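# Set lighting desk channel faders to their taped levels

## Task

Move every channel fader on the lighting desk to the level marked on the tape strip above it, and make sure the master fader finishes where it began.

## Robot and tools

Robot: two UR7e-type arms, left_arm and right_arm, each with an 80 mm parallel gripper. Base roots in the scene frame: left_arm at (-0.057, +0.462, +0.017) m, unrotated; right_arm at (+0.044, -0.383, +0.017) m, quat_wxyz (+1.000, 0, 0, +0.017). A two-camera stand is fixed to the floor behind them. The cameras you can request are cam_left_wrist and cam_right_wrist, each 896x504 and carried on the wrists.

Frames. Scene frame: origin at table-top height midway between the nominal bases, +z up, +x out over the table, left_arm toward +y (these names do not match image sides). Each arm reports its hand pose, velocities and targets in its own base frame. Motion offsets are taken along the current Hand target's own axes. Gripper axes: fingers point along +z and close along x. end_effector_position is the point between the pads; the fingertips extend 9.3 mm past it. The housing is 201 mm long across the closing direction and 46 mm wide, starting 38 mm behind that point. A camera block sticks out about 12 cm toward the gripper's -y side.

Row layout, shared by all motion tools: 18 numbers in [-1, 1]. The first nine are left_arm dx, dy, dz, rx, ry, rz, then left gripper position, force_limit, speed. The last nine are the same for right_arm. Always send all 18. The six pose numbers are an offset, not a pose. They are measured from the arm's Hand target as it stood when the action or move began, along that target's axes. 1.0 equals 0.6 m or 180 degrees. rx, ry, rz form one rotation vector. Sending the same offset again moves the arm further. All zeros re-requests the current Hand target.

Gripper numbers are absolute settings. position: +1 is fully open (80 mm), about -0.90 is pads touching, and -1 grips. force_limit: -1 is about 15 N per pad, +1 about 35 N. speed: -1 is 5 mm/s, +1 is 100 mm/s. To leave a gripper unchanged, resend its last three numbers; 0 is a real command. A new force_limit or speed on stopped fingers needs a position change of at least 0.01.

execute_actions(actions, cameras): actions is a list of actions. Each action is a table of up to 15 rows, one row per 1/30 s step, and a short table repeats its last row to fill 15 steps. Every row counts from the start pose of that action, not from the row before it. Images come back only when actions is [] or cameras names them; ["all"] asks for every camera.

move(target, speed, blend, stop_force, zero, blocking, cameras): straight-line gripper paths. target is one 18-number row or a list of up to 15 rows, and every row is an offset from the same starting Hand targets. speed is in m/s, 0.002 to 3.6, default 0.25, with turning capped at twice that in rad/s; give one value or one per target. blend, in metres, rounds the corners of a list; 0 stops at each corner. stop_force, in N from 3 to 120 and shared by both arms, ends an arm's path once its wrist sensor feels that much push against its direction of travel. It is unreliable while the gripper rotates and will not notice light objects sliding. Leave it out when moving away from a surface you are pressing on. zero (default true) re-zeroes the sensor before the move and is only used with stop_force. blocking=false returns early and cannot be combined with stop_force. Paths are capped at 10 s and do not avoid obstacles or the other arm. Avoid routing a gripper close to its own base. The result adds a move: line with an ending (done, off_target, moving, held, fault) and a limits note (paced = clipped, held = steps withheld). An arm not named in the ending is done, meaning within 3 mm and 2 degrees; done does not mean nothing was touched.

wait(seconds 0 to 10, cameras): lets time pass while the arms hold. stop(cameras): brakes a running move; the fingers keep going. zoom_image(camera, region [x0, y0, x1, y1] in pixels, at most 504 by 504): a closer view from the newest image of cam_left_wrist or cam_right_wrist. zero_wrist_force(arm): re-zeroes that arm's force sensor without moving it. read_manual(section, default "licences"): licence texts only. finished_scene(scene: current scene number): ends the scene irreversibly; make no other call after it in the same reply.

Result lines. Per arm: end_effector_position (m), end_effector_quat_wxyz, velocities, Hand target (the last commanded pose after clipping, which the next offsets start from), and Tool commands. The gripper reports width_mm, and is_grasped = 1 when something stopped the fingers short of their goal. Joint velocities may read "within noise". Joint torques include the arm's own weight. Wrist force and Wrist torque are in the end-effector axes, with a third line giving the peak since the last report. Action calls also list some per-step positions. Watch for MOTOR HOT, TORQUE FAULT, FORCE FAULT and OVER-TEMPERATURE FAULT lines. A gripper often stops short of its Hand target; if so, send the remaining distance as an offset.

Motion notes. Commanded orientation is clipped to within 32 degrees of the measured one each step. Commands lag about 0.09 s or 0.17 to 0.22 s, and fast motion can overshoot. Joint targets move at most 2.46 rad/s.

Avoid the following. Arms are stiff: aiming even slightly past firm contact can fault. Keep slow speeds near the faders and set targets only just past contact. A net force of about 150 N (±25) on an arm, or joint torque at its limit, causes a 10 s stop. Wrist limits are 15.8, 16.5 and 14.9 N m; the other joints are 130. Do not let the arms press or hit each other, and do not close one gripper on the other arm's fingers. Do not knock the master fader or anything else off the table. Avoid holding stretched-out arms or pushing at unreachable poses, which heats the motors.

Each tool is called as name(argument=value, ...), one argument or row to a line, values as JSON.

## Session

execute_actions(
  actions=[],
)

Scene clock: 0.00 s.
left_arm: end_effector_position=(+0.6515, +0.3916, +0.3486) width_mm=79.9 is_grasped=0 end_effector_quat_wxyz=(+0.406, +0.136, +0.833, +0.351) | right_arm: end_effector_position=(+0.0129, +0.6495, +0.2707) width_mm=79.9 is_grasped=0 end_effector_quat_wxyz=(-0.262, +0.830, +0.103, +0.482)
Joint positions: left_arm=[0.299 -1.164 1.705 -3.233 -1.343 -0.806] | right_arm=[5.227 -1.874 -1.91 -0.689 0.423 3.254]
Joint velocities: within noise
Joint torques (N m): no reading
Wrist force (N): no reading
Wrist torque (N m): no reading
Wrist force, peak (N): no reading
Hand target: left_arm +0.6515, +0.3916, +0.3486; +0.406, +0.136, +0.833, +0.351 | right_arm +0.0129, +0.6495, +0.2707; -0.262, +0.830, +0.103, +0.482
Tool commands: left_gripper/position=+0.998 left_gripper/force_limit=+1.0 left_gripper/speed=+1.0 right_gripper/position=+0.996 right_gripper/force_limit=+1.0 right_gripper/speed=+1.0

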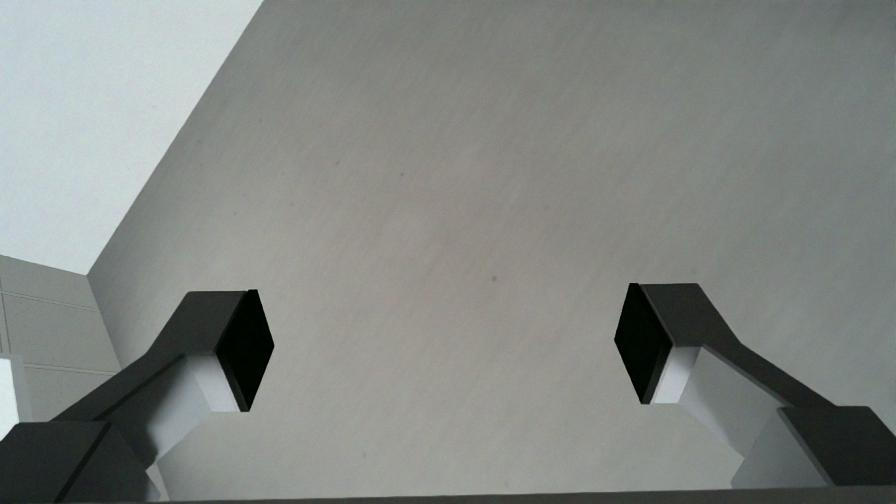

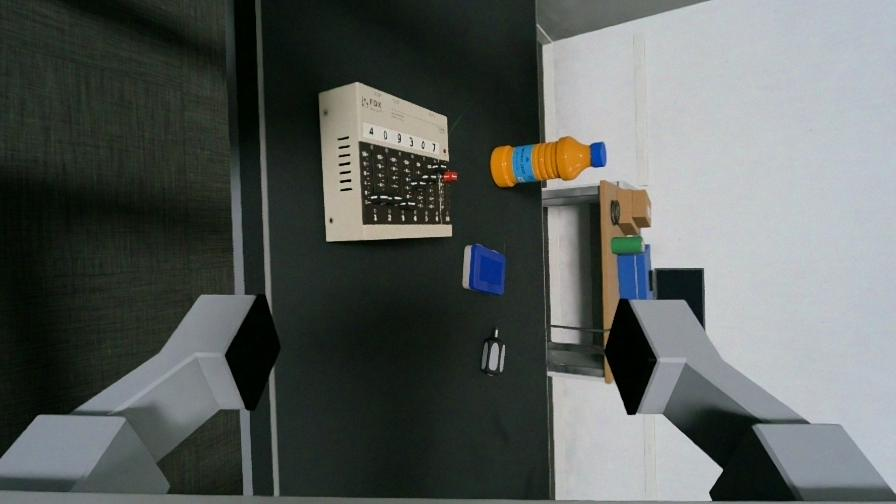

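zoom_image(
  camera="cam_right_wrist",
  region=[300, 70, 480, 260],
)

Scaled by 2.653 from the camera's 896x504 image, which has a finer 1280x720 frame.

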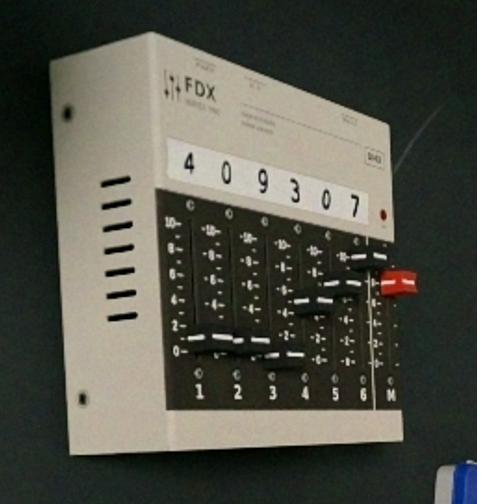

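zoom_image(
  camera="cam_right_wrist",
  region=[350, 110, 460, 240],
)

zoom_image(
  camera="cam_right_wrist",
  region=[310, 70, 470, 160],
)

Scaled by 3.877 from the camera's 896x504 image, which has a finer 1280x720 frame.

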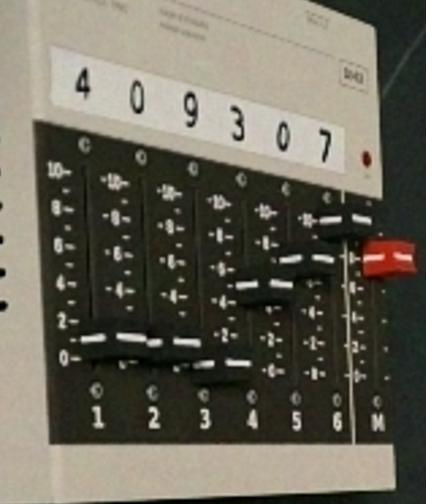

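Scaled by 3.150 from the camera's 896x504 image, which has a finer 1280x720 frame.

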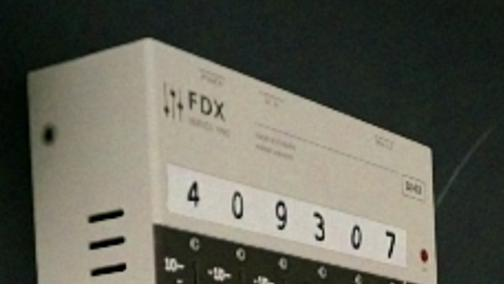

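move(
  target=[0,0,0,0,0,0,1,1,1, 0.2435,0.2249,-0.2957,0.1186,-0.0466,-0.0554,1,1,1],
  speed=0.2,
  cameras=["cam_right_wrist"],
)

Scene clock: 187.00 s.
left_arm: end_effector_position=(+0.6515, +0.3916, +0.3486) width_mm=80.0 is_grasped=0 end_effector_quat_wxyz=(+0.406, +0.136, +0.833, +0.351) | right_arm: end_effector_position=(+0.0129, +0.4292, +0.4208) width_mm=80.0 is_grasped=0 end_effector_quat_wxyz=(-0.360, +0.788, +0.280, +0.414)
Joint positions: left_arm=[0.299 -1.164 1.705 -3.233 -1.343 -0.806] | right_arm=[5.549 -0.96 -2.306 -0.979 0.463 3.002]
Joint torques (N m): left_arm=[-1.2 -38.6 -21.39 -2.46 0.37 -0.15] | right_arm=[-3 8.47 15.03 1.42 1.09 0.98]
Wrist force (N): left_arm=[-0.1 0.0 -0.2] | right_arm=[-0.5 -0.2 -0.1]
Wrist torque (N m): left_arm=[0.00 0.01 -0.01] | right_arm=[-0.04 0.06 -0.09]
Wrist force, peak (N): left_arm=[-0.5 -0.2 0.0] | right_arm=[-2.2 -1.6 1.9]
Hand target: left_arm +0.6515, +0.3916, +0.3486; +0.406, +0.136, +0.833, +0.351 | right_arm +0.0129, +0.4292, +0.4207; -0.360, +0.788, +0.280, +0.414
Off the commanded pose: left_arm 0.000 m, 0 deg | right_arm 0.000 m, 0 deg.
move: done
Images, in order (width x height): cam_right_wrist 896x504.

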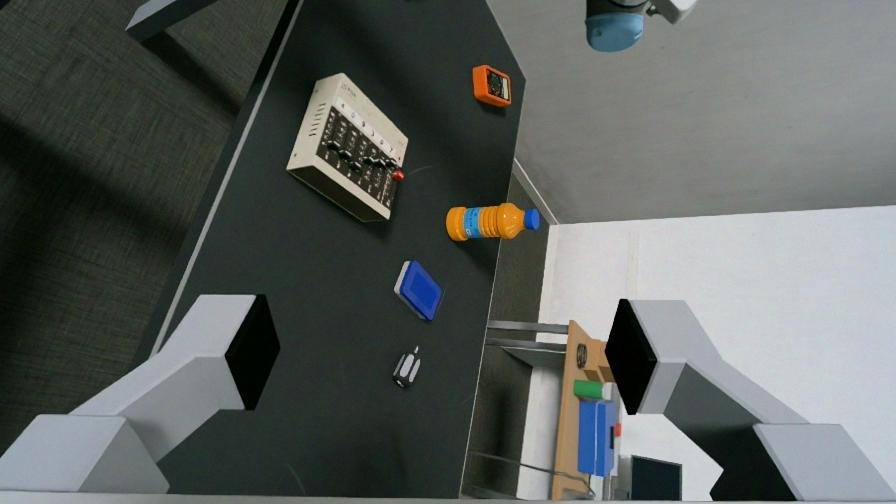

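zoom_image(
  camera="cam_right_wrist",
  region=[280, 60, 440, 230],
)

Scaled by 2.965 from the camera's 896x504 image, which has a finer 1280x720 frame.

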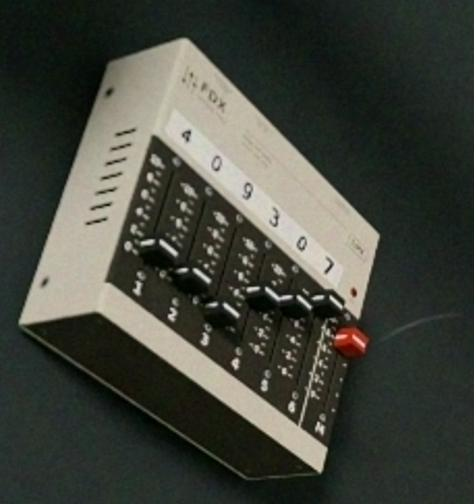

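move(
  target=[0.0563,-0.6552,-0.7632,0.3817,0.0277,0.3515,1,1,1, 0,0,0,0,0,0,1,1,1],
  speed=0.2,
  cameras=["cam_left_wrist","cam_right_wrist"],
)

Scene clock: 199.87 s.
left_arm: end_effector_position=(+0.3002, -0.0902, +0.2501) width_mm=80.0 is_grasped=0 end_effector_quat_wxyz=(+0.000, +0.707, +0.707, +0.000) | right_arm: end_effector_position=(+0.0129, +0.4292, +0.4207) width_mm=80.0 is_grasped=0 end_effector_quat_wxyz=(-0.360, +0.788, +0.280, +0.414)
Joint positions: left_arm=[-0.731 -2.067 2.245 -1.75 -1.571 -0.732] | right_arm=[5.549 -0.96 -2.306 -0.979 0.463 3.003]
Joint torques (N m): left_arm=[-10.44 -9.9 -16.17 -2.21 0.07 1.05] | right_arm=[3.58 8.52 14.17 5.28 0.98 -1.22]
Wrist force (N): left_arm=[0.5 3.5 0.3] | right_arm=[-1.1 -0.1 0.1]
Wrist torque (N m): left_arm=[0.52 -0.31 0.53] | right_arm=[-0.05 0.12 -0.09]
Wrist force, peak (N): left_arm=[0.8 3.9 0.1] | right_arm=[-1.1 -0.1 0.1]
Hand target: left_arm +0.3001, -0.0902, +0.2501; +0.000, +0.707, +0.707, +0.000 | right_arm +0.0129, +0.4292, +0.4207; -0.360, +0.788, +0.280, +0.414
Off the commanded pose: left_arm 0.000 m, 0 deg | right_arm 0.000 m, 0 deg.
move: done

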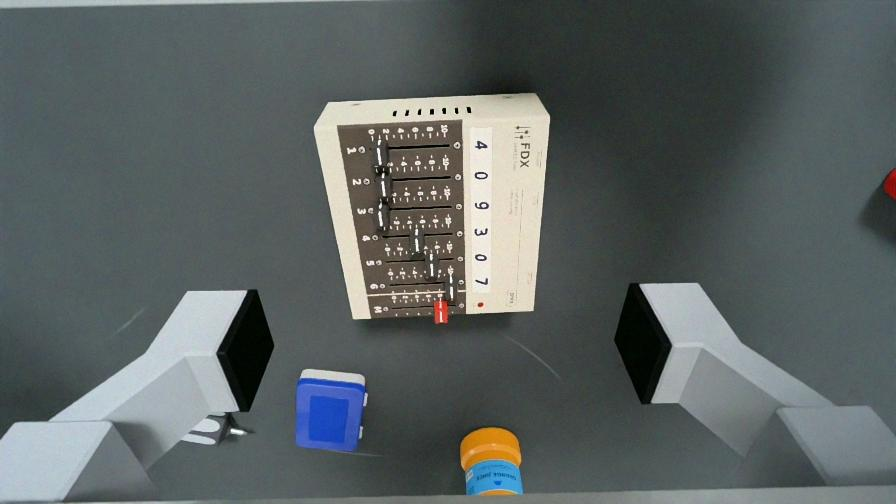

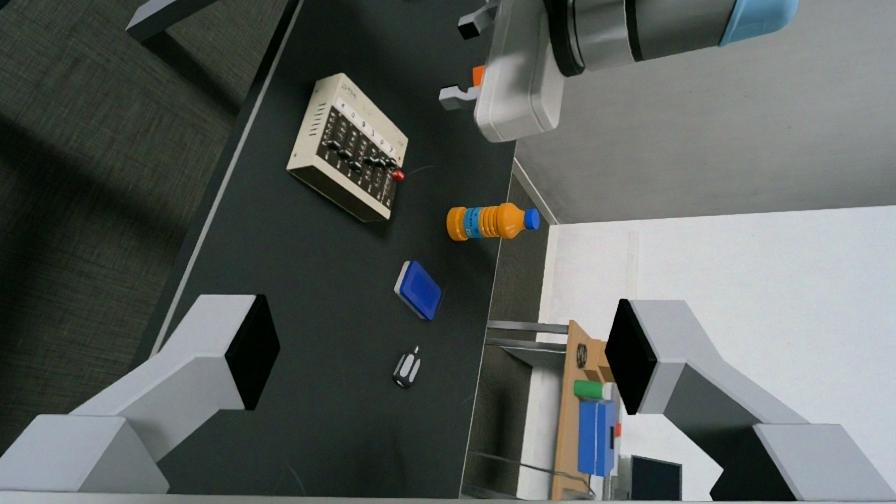

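zoom_image(
  camera="cam_left_wrist",
  region=[330, 115, 510, 225],
)

zoom_image(
  camera="cam_left_wrist",
  region=[340, 215, 520, 330],
)

Scaled by 2.800 from the camera's 896x504 image, which has a finer 1280x720 frame.

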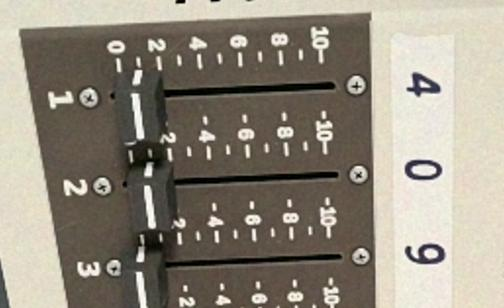

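Scaled by 2.800 from the camera's 896x504 image, which has a finer 1280x720 frame.

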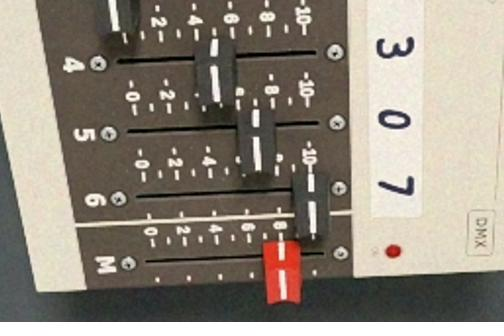

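zoom_image(
  camera="cam_left_wrist",
  region=[355, 120, 465, 180],
)

zoom_image(
  camera="cam_left_wrist",
  region=[360, 165, 470, 240],
)

zoom_image(
  camera="cam_left_wrist",
  region=[365, 220, 475, 280],
)

zoom_image(
  camera="cam_left_wrist",
  region=[370, 265, 480, 325],
)

Scaled by 4.582 from the camera's 896x504 image, which has a finer 1280x720 frame.

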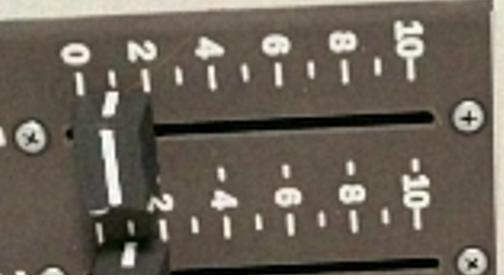

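Scaled by 4.582 from the camera's 896x504 image, which has a finer 1280x720 frame.

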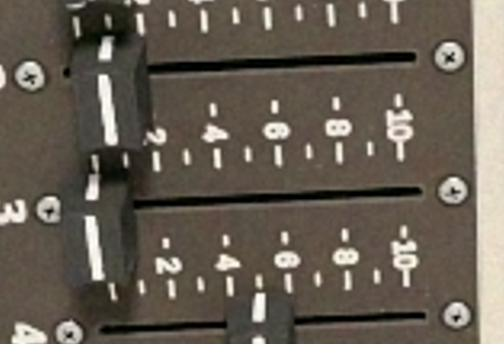

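Scaled by 4.582 from the camera's 896x504 image, which has a finer 1280x720 frame.

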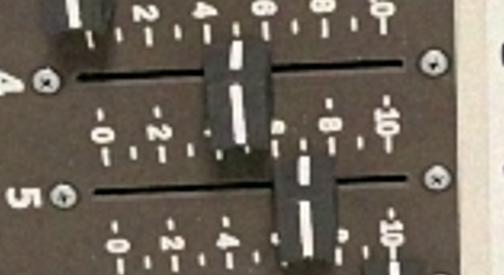

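Scaled by 4.582 from the camera's 896x504 image, which has a finer 1280x720 frame.

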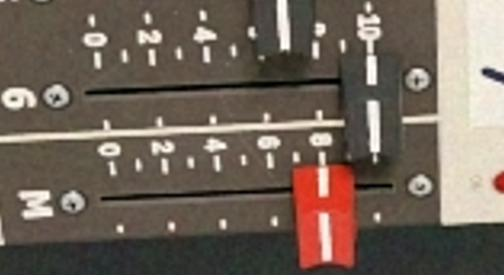

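move(
  target=[-0.04,0.0933,0.1667,0,0,0,1,1,1, 0,0,0,0,0,0,1,1,1],
  speed=0.15,
  cameras=["cam_left_wrist"],
)

Scene clock: 273.10 s.
left_arm: end_effector_position=(+0.3561, -0.1141, +0.1501) width_mm=80.0 is_grasped=0 end_effector_quat_wxyz=(+0.000, +0.707, +0.707, +0.000) | right_arm: end_effector_position=(+0.0129, +0.4292, +0.4207) width_mm=80.0 is_grasped=0 end_effector_quat_wxyz=(-0.360, +0.788, +0.280, +0.414)
Joint positions: left_arm=[-0.675 -1.759 2.334 -2.146 -1.571 -0.675] | right_arm=[5.549 -0.96 -2.306 -0.979 0.463 3.003]
Joint torques (N m): left_arm=[-11.25 -3.15 -32.58 -4.2 -1.66 -1.73] | right_arm=[0.22 7.79 15.56 5.39 0.97 -1.15]
Wrist force (N): left_arm=[0.5 3.6 0.2] | right_arm=[-0.7 -0.2 0.1]
Wrist torque (N m): left_arm=[0.52 -0.30 0.42] | right_arm=[-0.05 0.08 -0.10]
Wrist force, peak (N): left_arm=[0.1 4.5 1.7] | right_arm=[-1.0 0.2 0.2]
Hand target: left_arm +0.3561, -0.1142, +0.1501; +0.000, +0.707, +0.707, +0.000 | right_arm +0.0129, +0.4292, +0.4207; -0.360, +0.788, +0.280, +0.414
Off the commanded pose: left_arm 0.000 m, 0 deg | right_arm 0.000 m, 0 deg.
move: done
Images, in order (width x height): cam_left_wrist 896x504.

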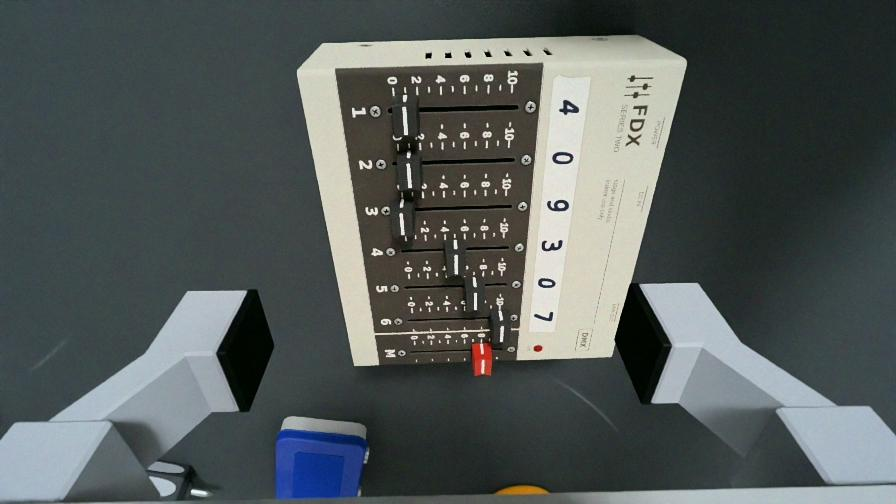

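zoom_image(
  camera="cam_left_wrist",
  region=[360, 65, 550, 165],
)

zoom_image(
  camera="cam_left_wrist",
  region=[360, 150, 550, 260],
)

zoom_image(
  camera="cam_left_wrist",
  region=[370, 260, 560, 380],
)

Scaled by 2.653 from the camera's 896x504 image, which has a finer 1280x720 frame.

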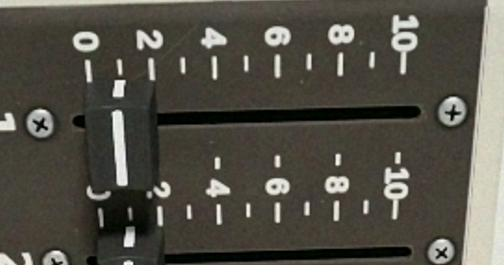

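Scaled by 2.653 from the camera's 896x504 image, which has a finer 1280x720 frame.

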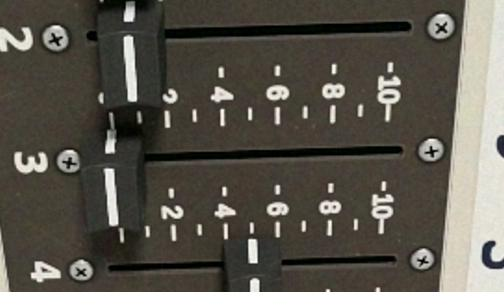

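Scaled by 2.653 from the camera's 896x504 image, which has a finer 1280x720 frame.

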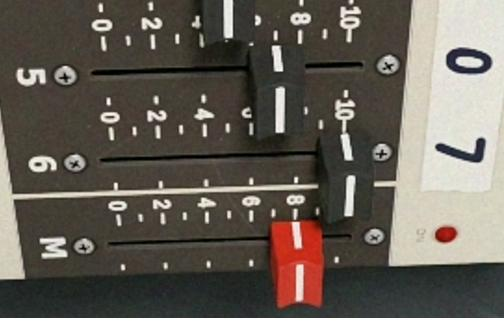

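move(
  target=[0.0073,0.0845,0.1085,0,0,-0.0126,-0.1875,-1,1, 0,0,0,0,0,0,1,1,1],
  speed=0.1,
  cameras=["cam_left_wrist"],
)

Scene clock: 321.03 s.
left_arm: end_effector_position=(+0.4069, -0.1098, +0.0851) width_mm=30.1 is_grasped=0 end_effector_quat_wxyz=(+0.000, +0.693, +0.721, +0.000) | right_arm: end_effector_position=(+0.0129, +0.4292, +0.4207) width_mm=80.0 is_grasped=0 end_effector_quat_wxyz=(-0.360, +0.788, +0.280, +0.414)
Joint positions: left_arm=[-0.585 -1.5 2.312 -2.384 -1.571 -0.625] | right_arm=[5.549 -0.96 -2.306 -0.979 0.463 3.003]
Joint torques (N m): left_arm=[-11.38 -11.97 -7.68 -3.46 -1.67 -1.65] | right_arm=[-3.19 6.83 15.7 5.57 0.95 -0.98]
Wrist force (N): left_arm=[0.6 3.4 0.1] | right_arm=[-0.5 0.1 0.0]
Wrist torque (N m): left_arm=[0.50 -0.33 0.42] | right_arm=[-0.02 0.06 -0.10]
Wrist force, peak (N): left_arm=[0.6 4.3 1.4] | right_arm=[-1.0 -0.1 -0.1]
Hand target: left_arm +0.4069, -0.1099, +0.0850; +0.000, +0.693, +0.721, +0.000 | right_arm +0.0129, +0.4292, +0.4207; -0.360, +0.788, +0.280, +0.414
Off the commanded pose: left_arm 0.000 m, 0 deg | right_arm 0.000 m, 0 deg.
move: done
Images, in order (width x height): cam_left_wrist 896x504.

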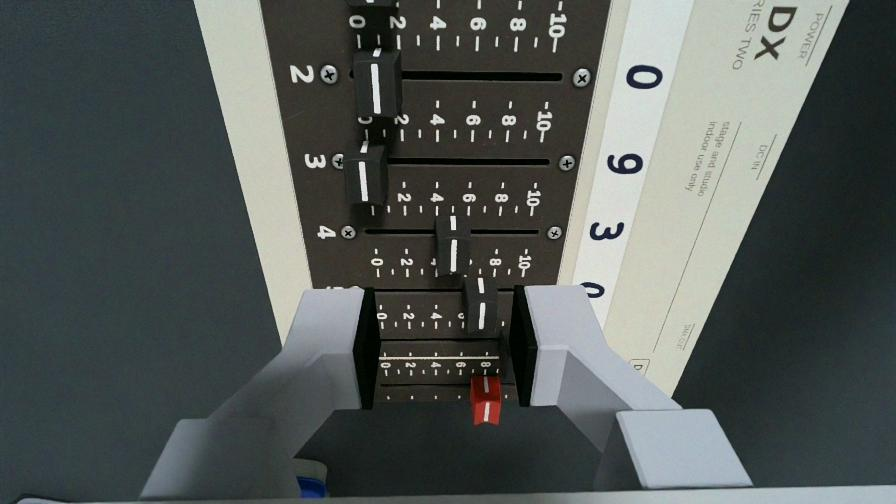

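move(
  target=[0.0038,0,0.04,0,0,0,-0.1875,-1,1, 0,0,0,0,0,0,1,1,1],
  speed=0.03,
  stop_force=5,
  cameras=["cam_left_wrist"],
)

Scene clock: 340.83 s.
left_arm: end_effector_position=(+0.4068, -0.1076, +0.0610) width_mm=30.1 is_grasped=0 end_effector_quat_wxyz=(+0.000, +0.693, +0.721, +0.000) | right_arm: end_effector_position=(+0.0129, +0.4292, +0.4207) width_mm=80.0 is_grasped=0 end_effector_quat_wxyz=(-0.360, +0.788, +0.280, +0.414)
Joint positions: left_arm=[-0.581 -1.443 2.339 -2.468 -1.571 -0.621] | right_arm=[5.549 -0.96 -2.306 -0.979 0.463 3.003]
Joint torques (N m): left_arm=[-7.66 -29.5 -26.84 -1.15 -1.74 -1.64] | right_arm=[-9.08 5.96 15.67 5.48 0.9 -1.18]
Wrist force (N): left_arm=[0.6 3.4 0.2] | right_arm=[-0.6 -0.2 -0.1]
Wrist torque (N m): left_arm=[0.47 -0.33 0.42] | right_arm=[-0.05 0.07 -0.09]
Wrist force, peak (N): left_arm=[0.6 3.8 0.4] | right_arm=[-1.0 0.0 0.1]
Hand target: left_arm +0.4068, -0.1076, +0.0610; +0.000, +0.693, +0.721, +0.000 | right_arm +0.0129, +0.4292, +0.4207; -0.360, +0.788, +0.280, +0.414
Off the commanded pose: left_arm 0.000 m, 0 deg | right_arm 0.000 m, 0 deg.
move: done
Images, in order (width x height): cam_left_wrist 896x504.

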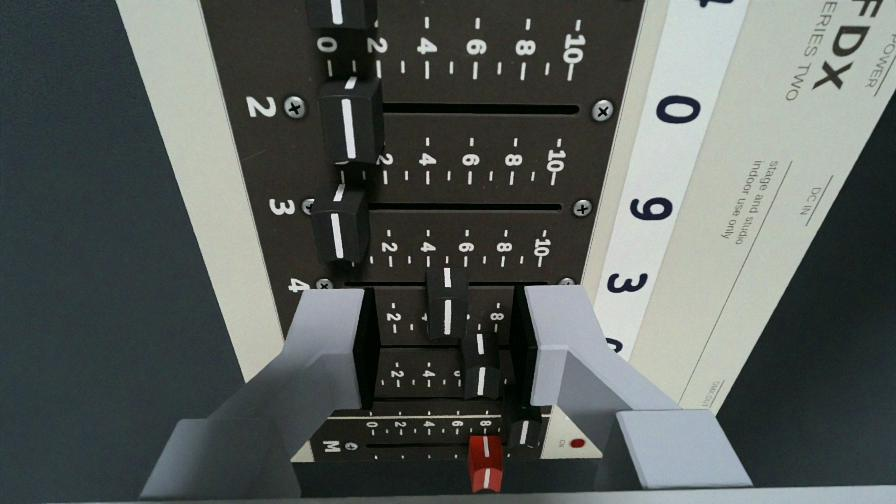

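move(
  target=[0.0008,0.0012,0.0167,0,0,0,-0.1875,-1,1, 0,0,0,0,0,0,1,1,1],
  speed=0.02,
  stop_force=4,
  cameras=["cam_left_wrist"],
)

Scene clock: 348.67 s.
left_arm: end_effector_position=(+0.4075, -0.1071, +0.0510) width_mm=30.1 is_grasped=0 end_effector_quat_wxyz=(+0.000, +0.693, +0.721, +0.000) | right_arm: end_effector_position=(+0.0129, +0.4292, +0.4207) width_mm=80.0 is_grasped=0 end_effector_quat_wxyz=(-0.360, +0.788, +0.280, +0.414)
Joint positions: left_arm=[-0.579 -1.415 2.347 -2.503 -1.571 -0.619] | right_arm=[5.549 -0.96 -2.306 -0.979 0.463 3.003]
Joint torques (N m): left_arm=[-0.67 -29.87 -26.32 -0.11 -1.59 -1.7] | right_arm=[-12.53 5.53 17.55 5.54 0.94 -1.1]
Wrist force (N): left_arm=[0.7 3.5 0.3] | right_arm=[-0.4 -0.2 0.0]
Wrist torque (N m): left_arm=[0.50 -0.33 0.43] | right_arm=[-0.05 0.05 -0.09]
Wrist force, peak (N): left_arm=[0.6 3.7 0.4] | right_arm=[-0.9 -0.1 0.4]
Hand target: left_arm +0.4075, -0.1071, +0.0510; +0.000, +0.693, +0.721, +0.000 | right_arm +0.0129, +0.4292, +0.4207; -0.360, +0.788, +0.280, +0.414
Off the commanded pose: left_arm 0.000 m, 0 deg | right_arm 0.000 m, 0 deg.
move: done
Images, in order (width x height): cam_left_wrist 896x504.

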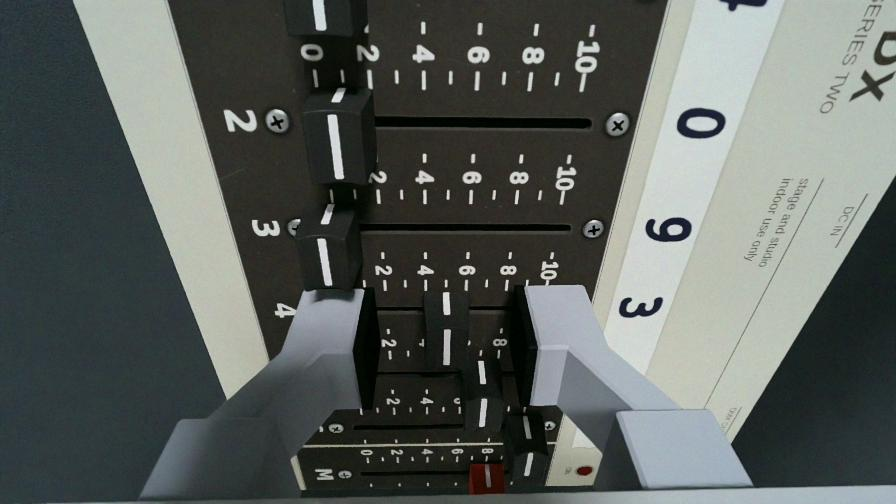

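zoom_image(
  camera="cam_left_wrist",
  region=[340, 260, 560, 440],
)

Scaled by 2.291 from the camera's 896x504 image, which has a finer 1280x720 frame.

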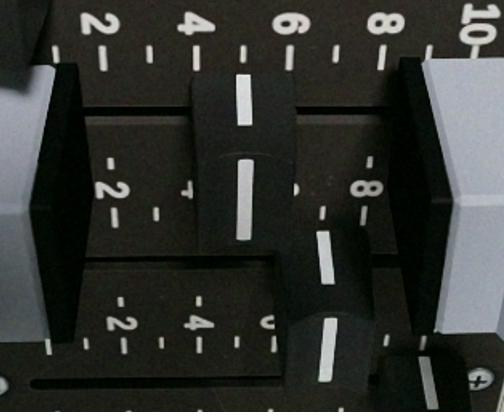

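move(
  target=[0,0,0,0,0,0,-1,-1,-0.8, 0,0,0,0,0,0,1,1,1],
  speed=0.02,
  cameras=["cam_left_wrist"],
)

Scene clock: 405.53 s.
left_arm: end_effector_position=(+0.4075, -0.1071, +0.0510) width_mm=9.6 is_grasped=1 end_effector_quat_wxyz=(+0.000, +0.693, +0.721, +0.000) | right_arm: end_effector_position=(+0.0129, +0.4292, +0.4207) width_mm=80.0 is_grasped=0 end_effector_quat_wxyz=(-0.360, +0.788, +0.280, +0.414)
Joint positions: left_arm=[-0.579 -1.415 2.347 -2.503 -1.571 -0.619] | right_arm=[5.549 -0.96 -2.306 -0.979 0.463 3.003]
Joint torques (N m): left_arm=[-10.01 -29.8 -25.98 -0.62 -1.59 -1.67] | right_arm=[-13.22 5.43 17.35 5.58 0.69 -1.2]
Wrist force (N): left_arm=[2.5 2.6 0.4] | right_arm=[-0.5 0.2 0.1]
Wrist torque (N m): left_arm=[0.49 -0.33 0.45] | right_arm=[-0.01 0.06 -0.09]
Wrist force, peak (N): left_arm=[0.6 3.7 0.4] | right_arm=[-0.9 -0.1 0.2]
Hand target: left_arm +0.4075, -0.1071, +0.0510; +0.000, +0.693, +0.721, +0.000 | right_arm +0.0129, +0.4292, +0.4207; -0.360, +0.788, +0.280, +0.414
Off the commanded pose: left_arm 0.000 m, 0 deg | right_arm 0.000 m, 0 deg.
move: done
Images, in order (width x height): cam_left_wrist 896x504.

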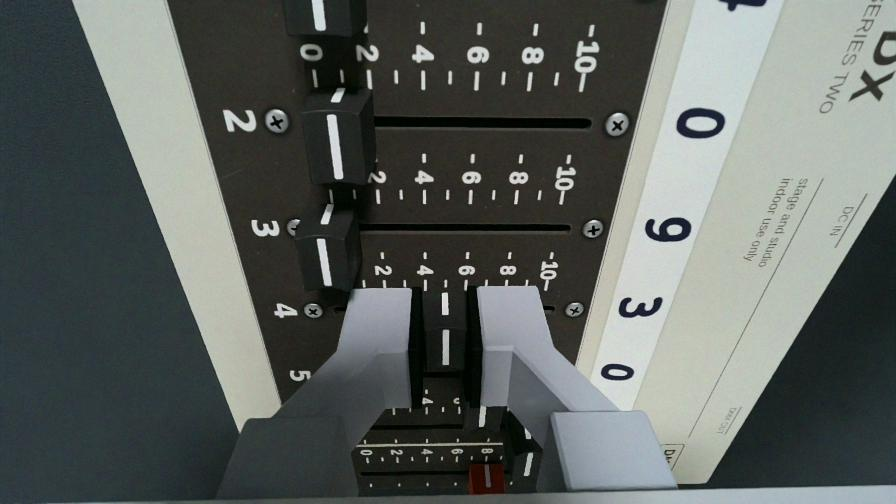

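move(
  target=[
    [0,0,0,0,0,0,-0.425,-1,1, 0,0,0,0,0,0,1,1,1],
    [-0.02378,0,0,0,0,0,-0.425,-1,1, 0,0,0,0,0,0,1,1,1],
  ],
  speed=0.03,
  cameras=["cam_left_wrist"],
)

Scene clock: 416.30 s.
left_arm: end_effector_position=(+0.4081, -0.1215, +0.0510) width_mm=20.2 is_grasped=0 end_effector_quat_wxyz=(+0.000, +0.693, +0.721, +0.000) end_effector_velocity=(+0.000, +0.001, +0.000) end_effector_angular_velocity=(+0.002, +0.002, -0.003) | right_arm: end_effector_position=(+0.0129, +0.4292, +0.4207) width_mm=80.0 is_grasped=0 end_effector_quat_wxyz=(-0.360, +0.788, +0.280, +0.414)
Joint positions: left_arm=[-0.608 -1.406 2.335 -2.5 -1.571 -0.648] | right_arm=[5.549 -0.96 -2.306 -0.979 0.463 3.003]
Joint velocities: left_arm=[0.002 0 0.001 0.001 0 0.005] | right_arm=[within noise]
Joint torques (N m): left_arm=[10.05 -28.53 -9.04 -1.03 -0.58 1.23] | right_arm=[-13.68 4 18.16 5.39 0.82 -1.33]
Wrist force (N): left_arm=[0.7 3.5 0.3] | right_arm=[-0.4 -0.1 0.1]
Wrist torque (N m): left_arm=[0.52 -0.33 0.53] | right_arm=[-0.04 0.04 -0.09]
Wrist force, peak (N): left_arm=[2.1 3.4 0.1] | right_arm=[-1.1 -0.1 0.0]
Hand target: left_arm +0.4080, -0.1214, +0.0510; +0.000, +0.693, +0.721, +0.000 | right_arm +0.0129, +0.4292, +0.4207; -0.360, +0.788, +0.280, +0.414
Off the commanded pose: left_arm 0.000 m, 0 deg | right_arm 0.000 m, 0 deg.
move: done
Images, in order (width x height): cam_left_wrist 896x504.

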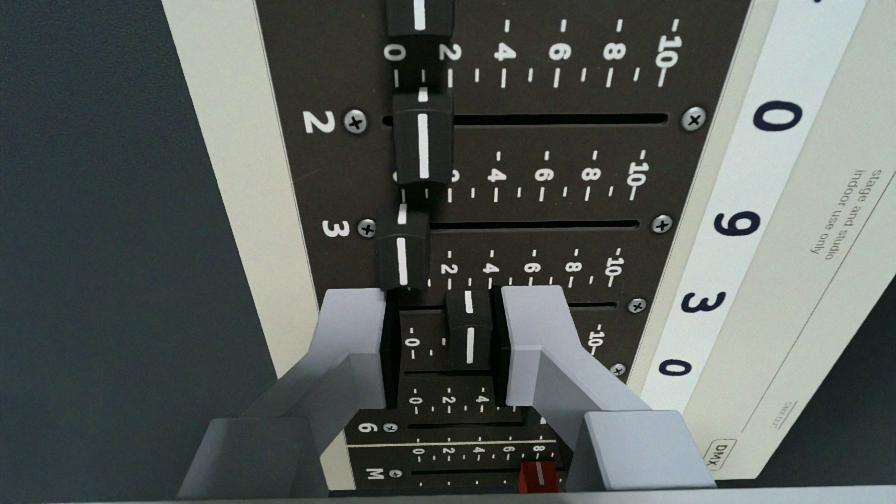

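zoom_image(
  camera="cam_left_wrist",
  region=[380, 250, 640, 400],
)

Scaled by 1.938 from the camera's 896x504 image, which has a finer 1280x720 frame.

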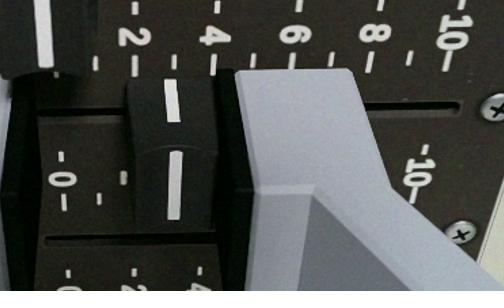

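move(
  target=[
    [0.0033,0,0,0,0,0,-0.425,-1,1,0,0,0,0,0,0,1,1,1],
    [0.0033,0,-0.0333,0,0,0,-0.425,-1,1,0,0,0,0,0,0,1,1,1],
    [-0.0128,-0.038,-0.0333,0,0,0,-0.425,-1,1,0,0,0,0,0,0,1,1,1],
    [-0.0128,-0.038,-0.01,0,0,0,-0.425,-1,1,0,0,0,0,0,0,1,1,1],
  ],
  speed=0.05,
  cameras=["cam_left_wrist"],
)

Scene clock: 488.37 s.
left_arm: end_effector_position=(+0.3855, -0.1299, +0.0570) width_mm=20.2 is_grasped=0 end_effector_quat_wxyz=(+0.000, +0.693, +0.721, +0.000) | right_arm: end_effector_position=(+0.0129, +0.4292, +0.4207) width_mm=80.0 is_grasped=0 end_effector_quat_wxyz=(-0.360, +0.788, +0.280, +0.414)
Joint positions: left_arm=[-0.659 -1.462 2.379 -2.489 -1.571 -0.699] | right_arm=[5.549 -0.96 -2.306 -0.979 0.463 3.003]
Joint torques (N m): left_arm=[10.11 -20.56 -26.2 -1.44 1.79 -0.26] | right_arm=[-13.29 5.56 18.5 5.45 0.87 -1.24]
Wrist force (N): left_arm=[0.5 3.7 0.5] | right_arm=[-0.5 0.0 0.3]
Wrist torque (N m): left_arm=[0.52 -0.32 0.51] | right_arm=[-0.03 0.06 -0.10]
Wrist force, peak (N): left_arm=[1.0 4.3 0.2] | right_arm=[-1.0 0.1 -0.1]
Hand target: left_arm +0.3856, -0.1299, +0.0570; +0.000, +0.693, +0.721, +0.000 | right_arm +0.0129, +0.4292, +0.4207; -0.360, +0.788, +0.280, +0.414
Off the commanded pose: left_arm 0.000 m, 0 deg | right_arm 0.000 m, 0 deg.
move: done
Images, in order (width x height): cam_left_wrist 896x504.

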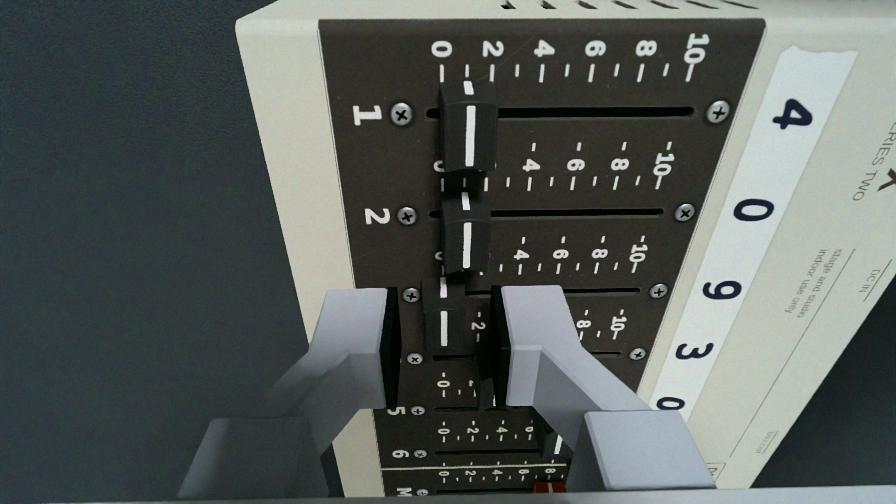

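zoom_image(
  camera="cam_left_wrist",
  region=[380, 250, 680, 400],
)

Scaled by 1.680 from the camera's 896x504 image, which has a finer 1280x720 frame.

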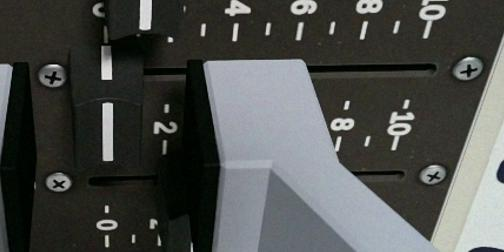

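move(
  target=[
    [0,0,0.01,0,0,0,-0.425,-1,1,0,0,0,0,0,0,1,1,1],
    [0.07575,0,0.01,0,0,0,-0.425,-1,1,0,0,0,0,0,0,1,1,1],
  ],
  speed=0.05,
  stop_force=8,
  cameras=["cam_left_wrist"],
)

zoom_image(
  camera="cam_left_wrist",
  region=[300, 250, 560, 400],
)

Scene clock: 502.27 s.
left_arm: end_effector_position=(+0.3838, -0.0845, +0.0510) width_mm=20.2 is_grasped=0 end_effector_quat_wxyz=(+0.000, +0.693, +0.721, +0.000) | right_arm: end_effector_position=(+0.0129, +0.4292, +0.4207) width_mm=80.0 is_grasped=0 end_effector_quat_wxyz=(-0.360, +0.788, +0.280, +0.414)
Joint positions: left_arm=[-0.563 -1.476 2.421 -2.517 -1.571 -0.603] | right_arm=[5.549 -0.96 -2.306 -0.979 0.463 3.003]
Joint torques (N m): left_arm=[-11.76 -10.33 -25.2 -0.47 -1.77 1.35] | right_arm=[-13.21 5.14 18.87 5.49 0.75 -1.28]
Wrist force (N): left_arm=[0.8 3.6 0.2] | right_arm=[-0.4 -0.1 0.1]
Wrist torque (N m): left_arm=[0.51 -0.36 0.42] | right_arm=[-0.04 0.05 -0.09]
Wrist force, peak (N): left_arm=[-0.6 4.2 0.2] | right_arm=[-1.0 -0.2 -0.1]
Hand target: left_arm +0.3838, -0.0845, +0.0510; +0.000, +0.693, +0.721, +0.000 | right_arm +0.0129, +0.4292, +0.4207; -0.360, +0.788, +0.280, +0.414
Off the commanded pose: left_arm 0.000 m, 0 deg | right_arm 0.000 m, 0 deg.
move: done
Images, in order (width x height): cam_left_wrist 896x504.

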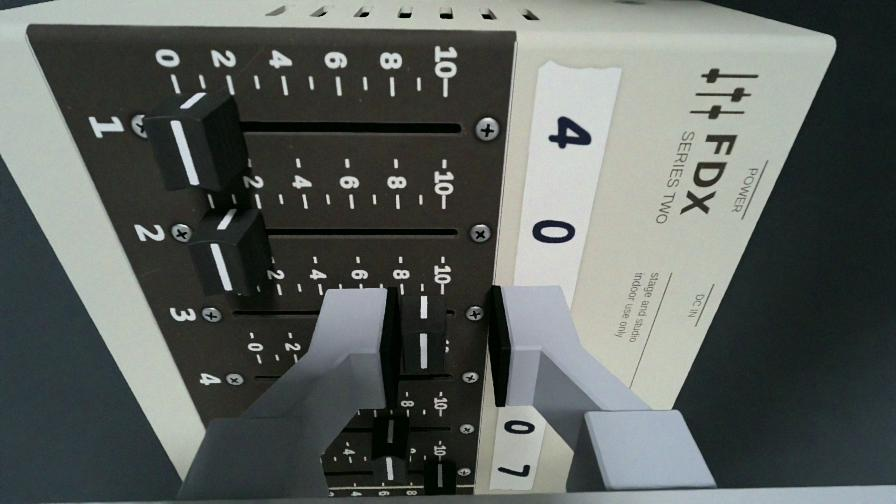

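Scaled by 1.938 from the camera's 896x504 image, which has a finer 1280x720 frame.

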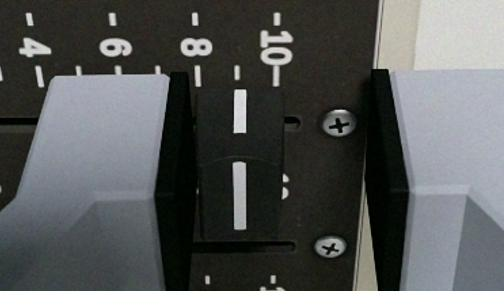

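move(
  target=[
    [-0.0033,0,0,0,0,0,-0.425,-1,1,0,0,0,0,0,0,1,1,1],
    [-0.0033,0,-0.04,0,0,0,-0.425,-1,1,0,0,0,0,0,0,1,1,1],
    [-0.0388,-0.0375,-0.165,0,0,0,1,-1,1,0,0,0,0,0,0,1,1,1],
  ],
  speed=0.1,
  cameras=["cam_left_wrist"],
)

zoom_image(
  camera="cam_left_wrist",
  region=[360, 70, 550, 170],
)

zoom_image(
  camera="cam_left_wrist",
  region=[360, 160, 550, 260],
)

zoom_image(
  camera="cam_left_wrist",
  region=[360, 250, 550, 350],
)

Scene clock: 570.77 s.
left_arm: end_effector_position=(+0.3621, -0.1086, +0.1500) width_mm=80.0 is_grasped=0 end_effector_quat_wxyz=(+0.000, +0.693, +0.721, +0.000) | right_arm: end_effector_position=(+0.0129, +0.4292, +0.4207) width_mm=80.0 is_grasped=0 end_effector_quat_wxyz=(-0.360, +0.788, +0.280, +0.414)
Joint positions: left_arm=[-0.652 -1.747 2.325 -2.15 -1.571 -0.692] | right_arm=[5.549 -0.96 -2.306 -0.979 0.463 3.003]
Joint torques (N m): left_arm=[9.99 -20.51 -11.08 -0.23 1.73 -1.72] | right_arm=[-12.63 3.69 18.4 5.38 0.5 -1.1]
Wrist force (N): left_arm=[0.2 3.5 0.2] | right_arm=[-0.6 0.0 -0.1]
Wrist torque (N m): left_arm=[0.50 -0.27 0.52] | right_arm=[-0.03 0.08 -0.09]
Wrist force, peak (N): left_arm=[0.9 3.9 1.9] | right_arm=[-0.9 -0.5 0.1]
Hand target: left_arm +0.3621, -0.1086, +0.1500; +0.000, +0.693, +0.721, +0.000 | right_arm +0.0129, +0.4292, +0.4207; -0.360, +0.788, +0.280, +0.414
Off the commanded pose: left_arm 0.000 m, 0 deg | right_arm 0.000 m, 0 deg.
move: done
Images, in order (width x height): cam_left_wrist 896x504.

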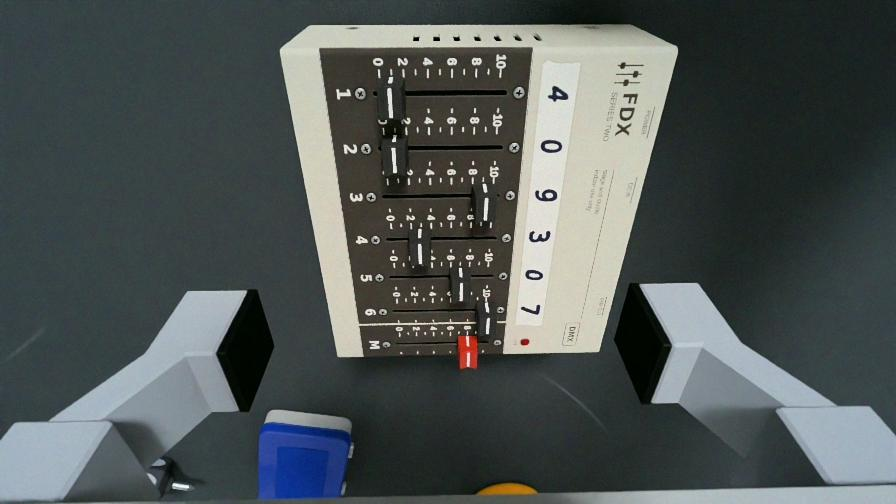

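Scaled by 2.653 from the camera's 896x504 image, which has a finer 1280x720 frame.

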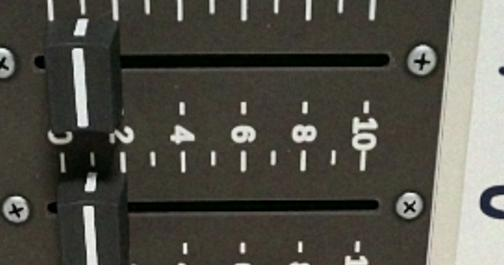

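Scaled by 2.653 from the camera's 896x504 image, which has a finer 1280x720 frame.

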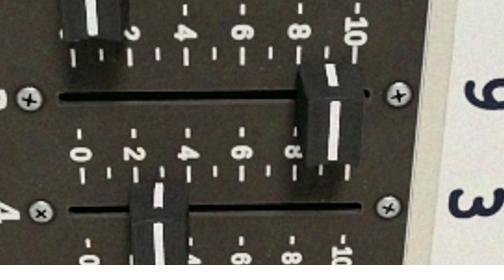

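Scaled by 2.653 from the camera's 896x504 image, which has a finer 1280x720 frame.

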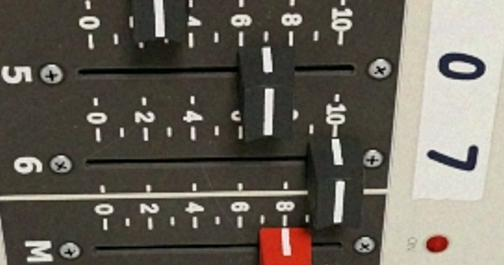

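move(
  target=[
    [-0.0301,-0.0378,0.1333,0,0,0,-0.425,-1,1,0,0,0,0,0,0,1,1,1],
    [-0.0301,-0.0378,0.1617,0,0,0,-0.425,-1,1,0,0,0,0,0,0,1,1,1],
    [0.00125,-0.0378,0.1617,0,0,0,-0.425,-1,1,0,0,0,0,0,0,1,1,1],
    [-0.00375,-0.0378,0.1333,0,0,0,-0.425,-1,1,0,0,0,0,0,0,1,1,1],
    [-0.0301,-0.0012,0.1333,0,0,0,-0.425,-1,1,0,0,0,0,0,0,1,1,1],
    [-0.0301,-0.0012,0.1617,0,0,0,-0.425,-1,1,0,0,0,0,0,0,1,1,1],
    [-0.0457,-0.0012,0.1617,0,0,0,-0.425,-1,1,0,0,0,0,0,0,1,1,1],
    [-0.0407,-0.0012,0.1333,0,0,0,-0.425,-1,1,0,0,0,0,0,0,1,1,1],
    [0,0,0,0,0,0,-0.425,-1,1,0,0,0,0,0,0,1,1,1],
  ],
  speed=0.1,
  blend=[0.01,0.004,0,0.01,0.01,0.004,0,0.01,0],
  cameras=["cam_left_wrist"],
)

zoom_image(
  camera="cam_left_wrist",
  region=[350, 60, 540, 170],
)

Scene clock: 637.20 s.
left_arm: end_effector_position=(+0.3622, -0.1086, +0.1500) width_mm=20.2 is_grasped=0 end_effector_quat_wxyz=(+0.000, +0.693, +0.721, +0.000) | right_arm: end_effector_position=(+0.0129, +0.4292, +0.4207) width_mm=80.0 is_grasped=0 end_effector_quat_wxyz=(-0.360, +0.788, +0.280, +0.414)
Joint positions: left_arm=[-0.652 -1.747 2.325 -2.15 -1.571 -0.692] | right_arm=[5.549 -0.96 -2.306 -0.979 0.463 3.003]
Joint torques (N m): left_arm=[-11.94 -18.19 -14.39 -0.58 -1.24 -1.43] | right_arm=[-12.34 3.97 19.84 5.54 0.59 -1.21]
Wrist force (N): left_arm=[0.6 3.7 0.3] | right_arm=[-0.4 0.1 0.2]
Wrist torque (N m): left_arm=[0.52 -0.32 0.41] | right_arm=[-0.02 0.05 -0.09]
Wrist force, peak (N): left_arm=[4.1 2.9 1.2] | right_arm=[-1.0 0.0 0.0]
Hand target: left_arm +0.3621, -0.1086, +0.1500; +0.000, +0.693, +0.721, +0.000 | right_arm +0.0129, +0.4292, +0.4207; -0.360, +0.788, +0.280, +0.414
Off the commanded pose: left_arm 0.000 m, 0 deg | right_arm 0.000 m, 0 deg.
move: done; blend cut to 0.0085 m at target 1, 0.0087 m at target 4, 0.0085 m at target 5, 0.0087 m at target 8
Images, in order (width x height): cam_left_wrist 896x504.

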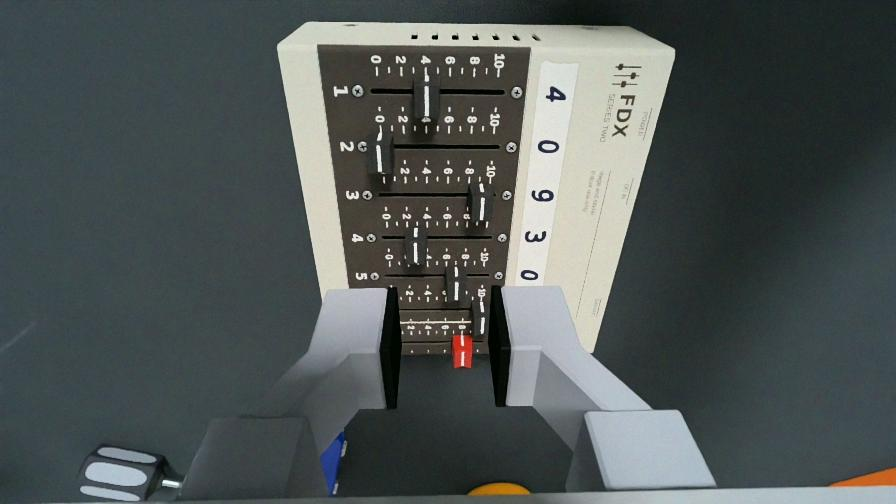

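Scaled by 2.653 from the camera's 896x504 image, which has a finer 1280x720 frame.

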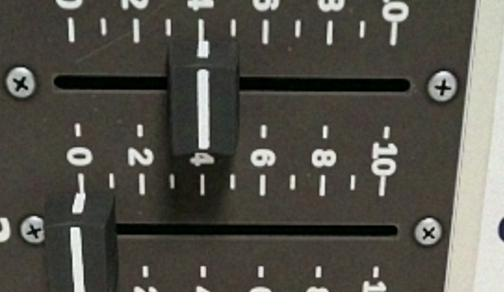

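zoom_image(
  camera="cam_left_wrist",
  region=[350, 160, 540, 270],
)

Scaled by 2.653 from the camera's 896x504 image, which has a finer 1280x720 frame.

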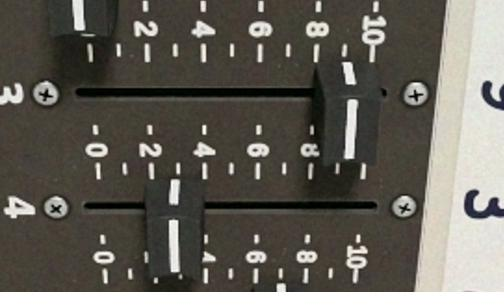

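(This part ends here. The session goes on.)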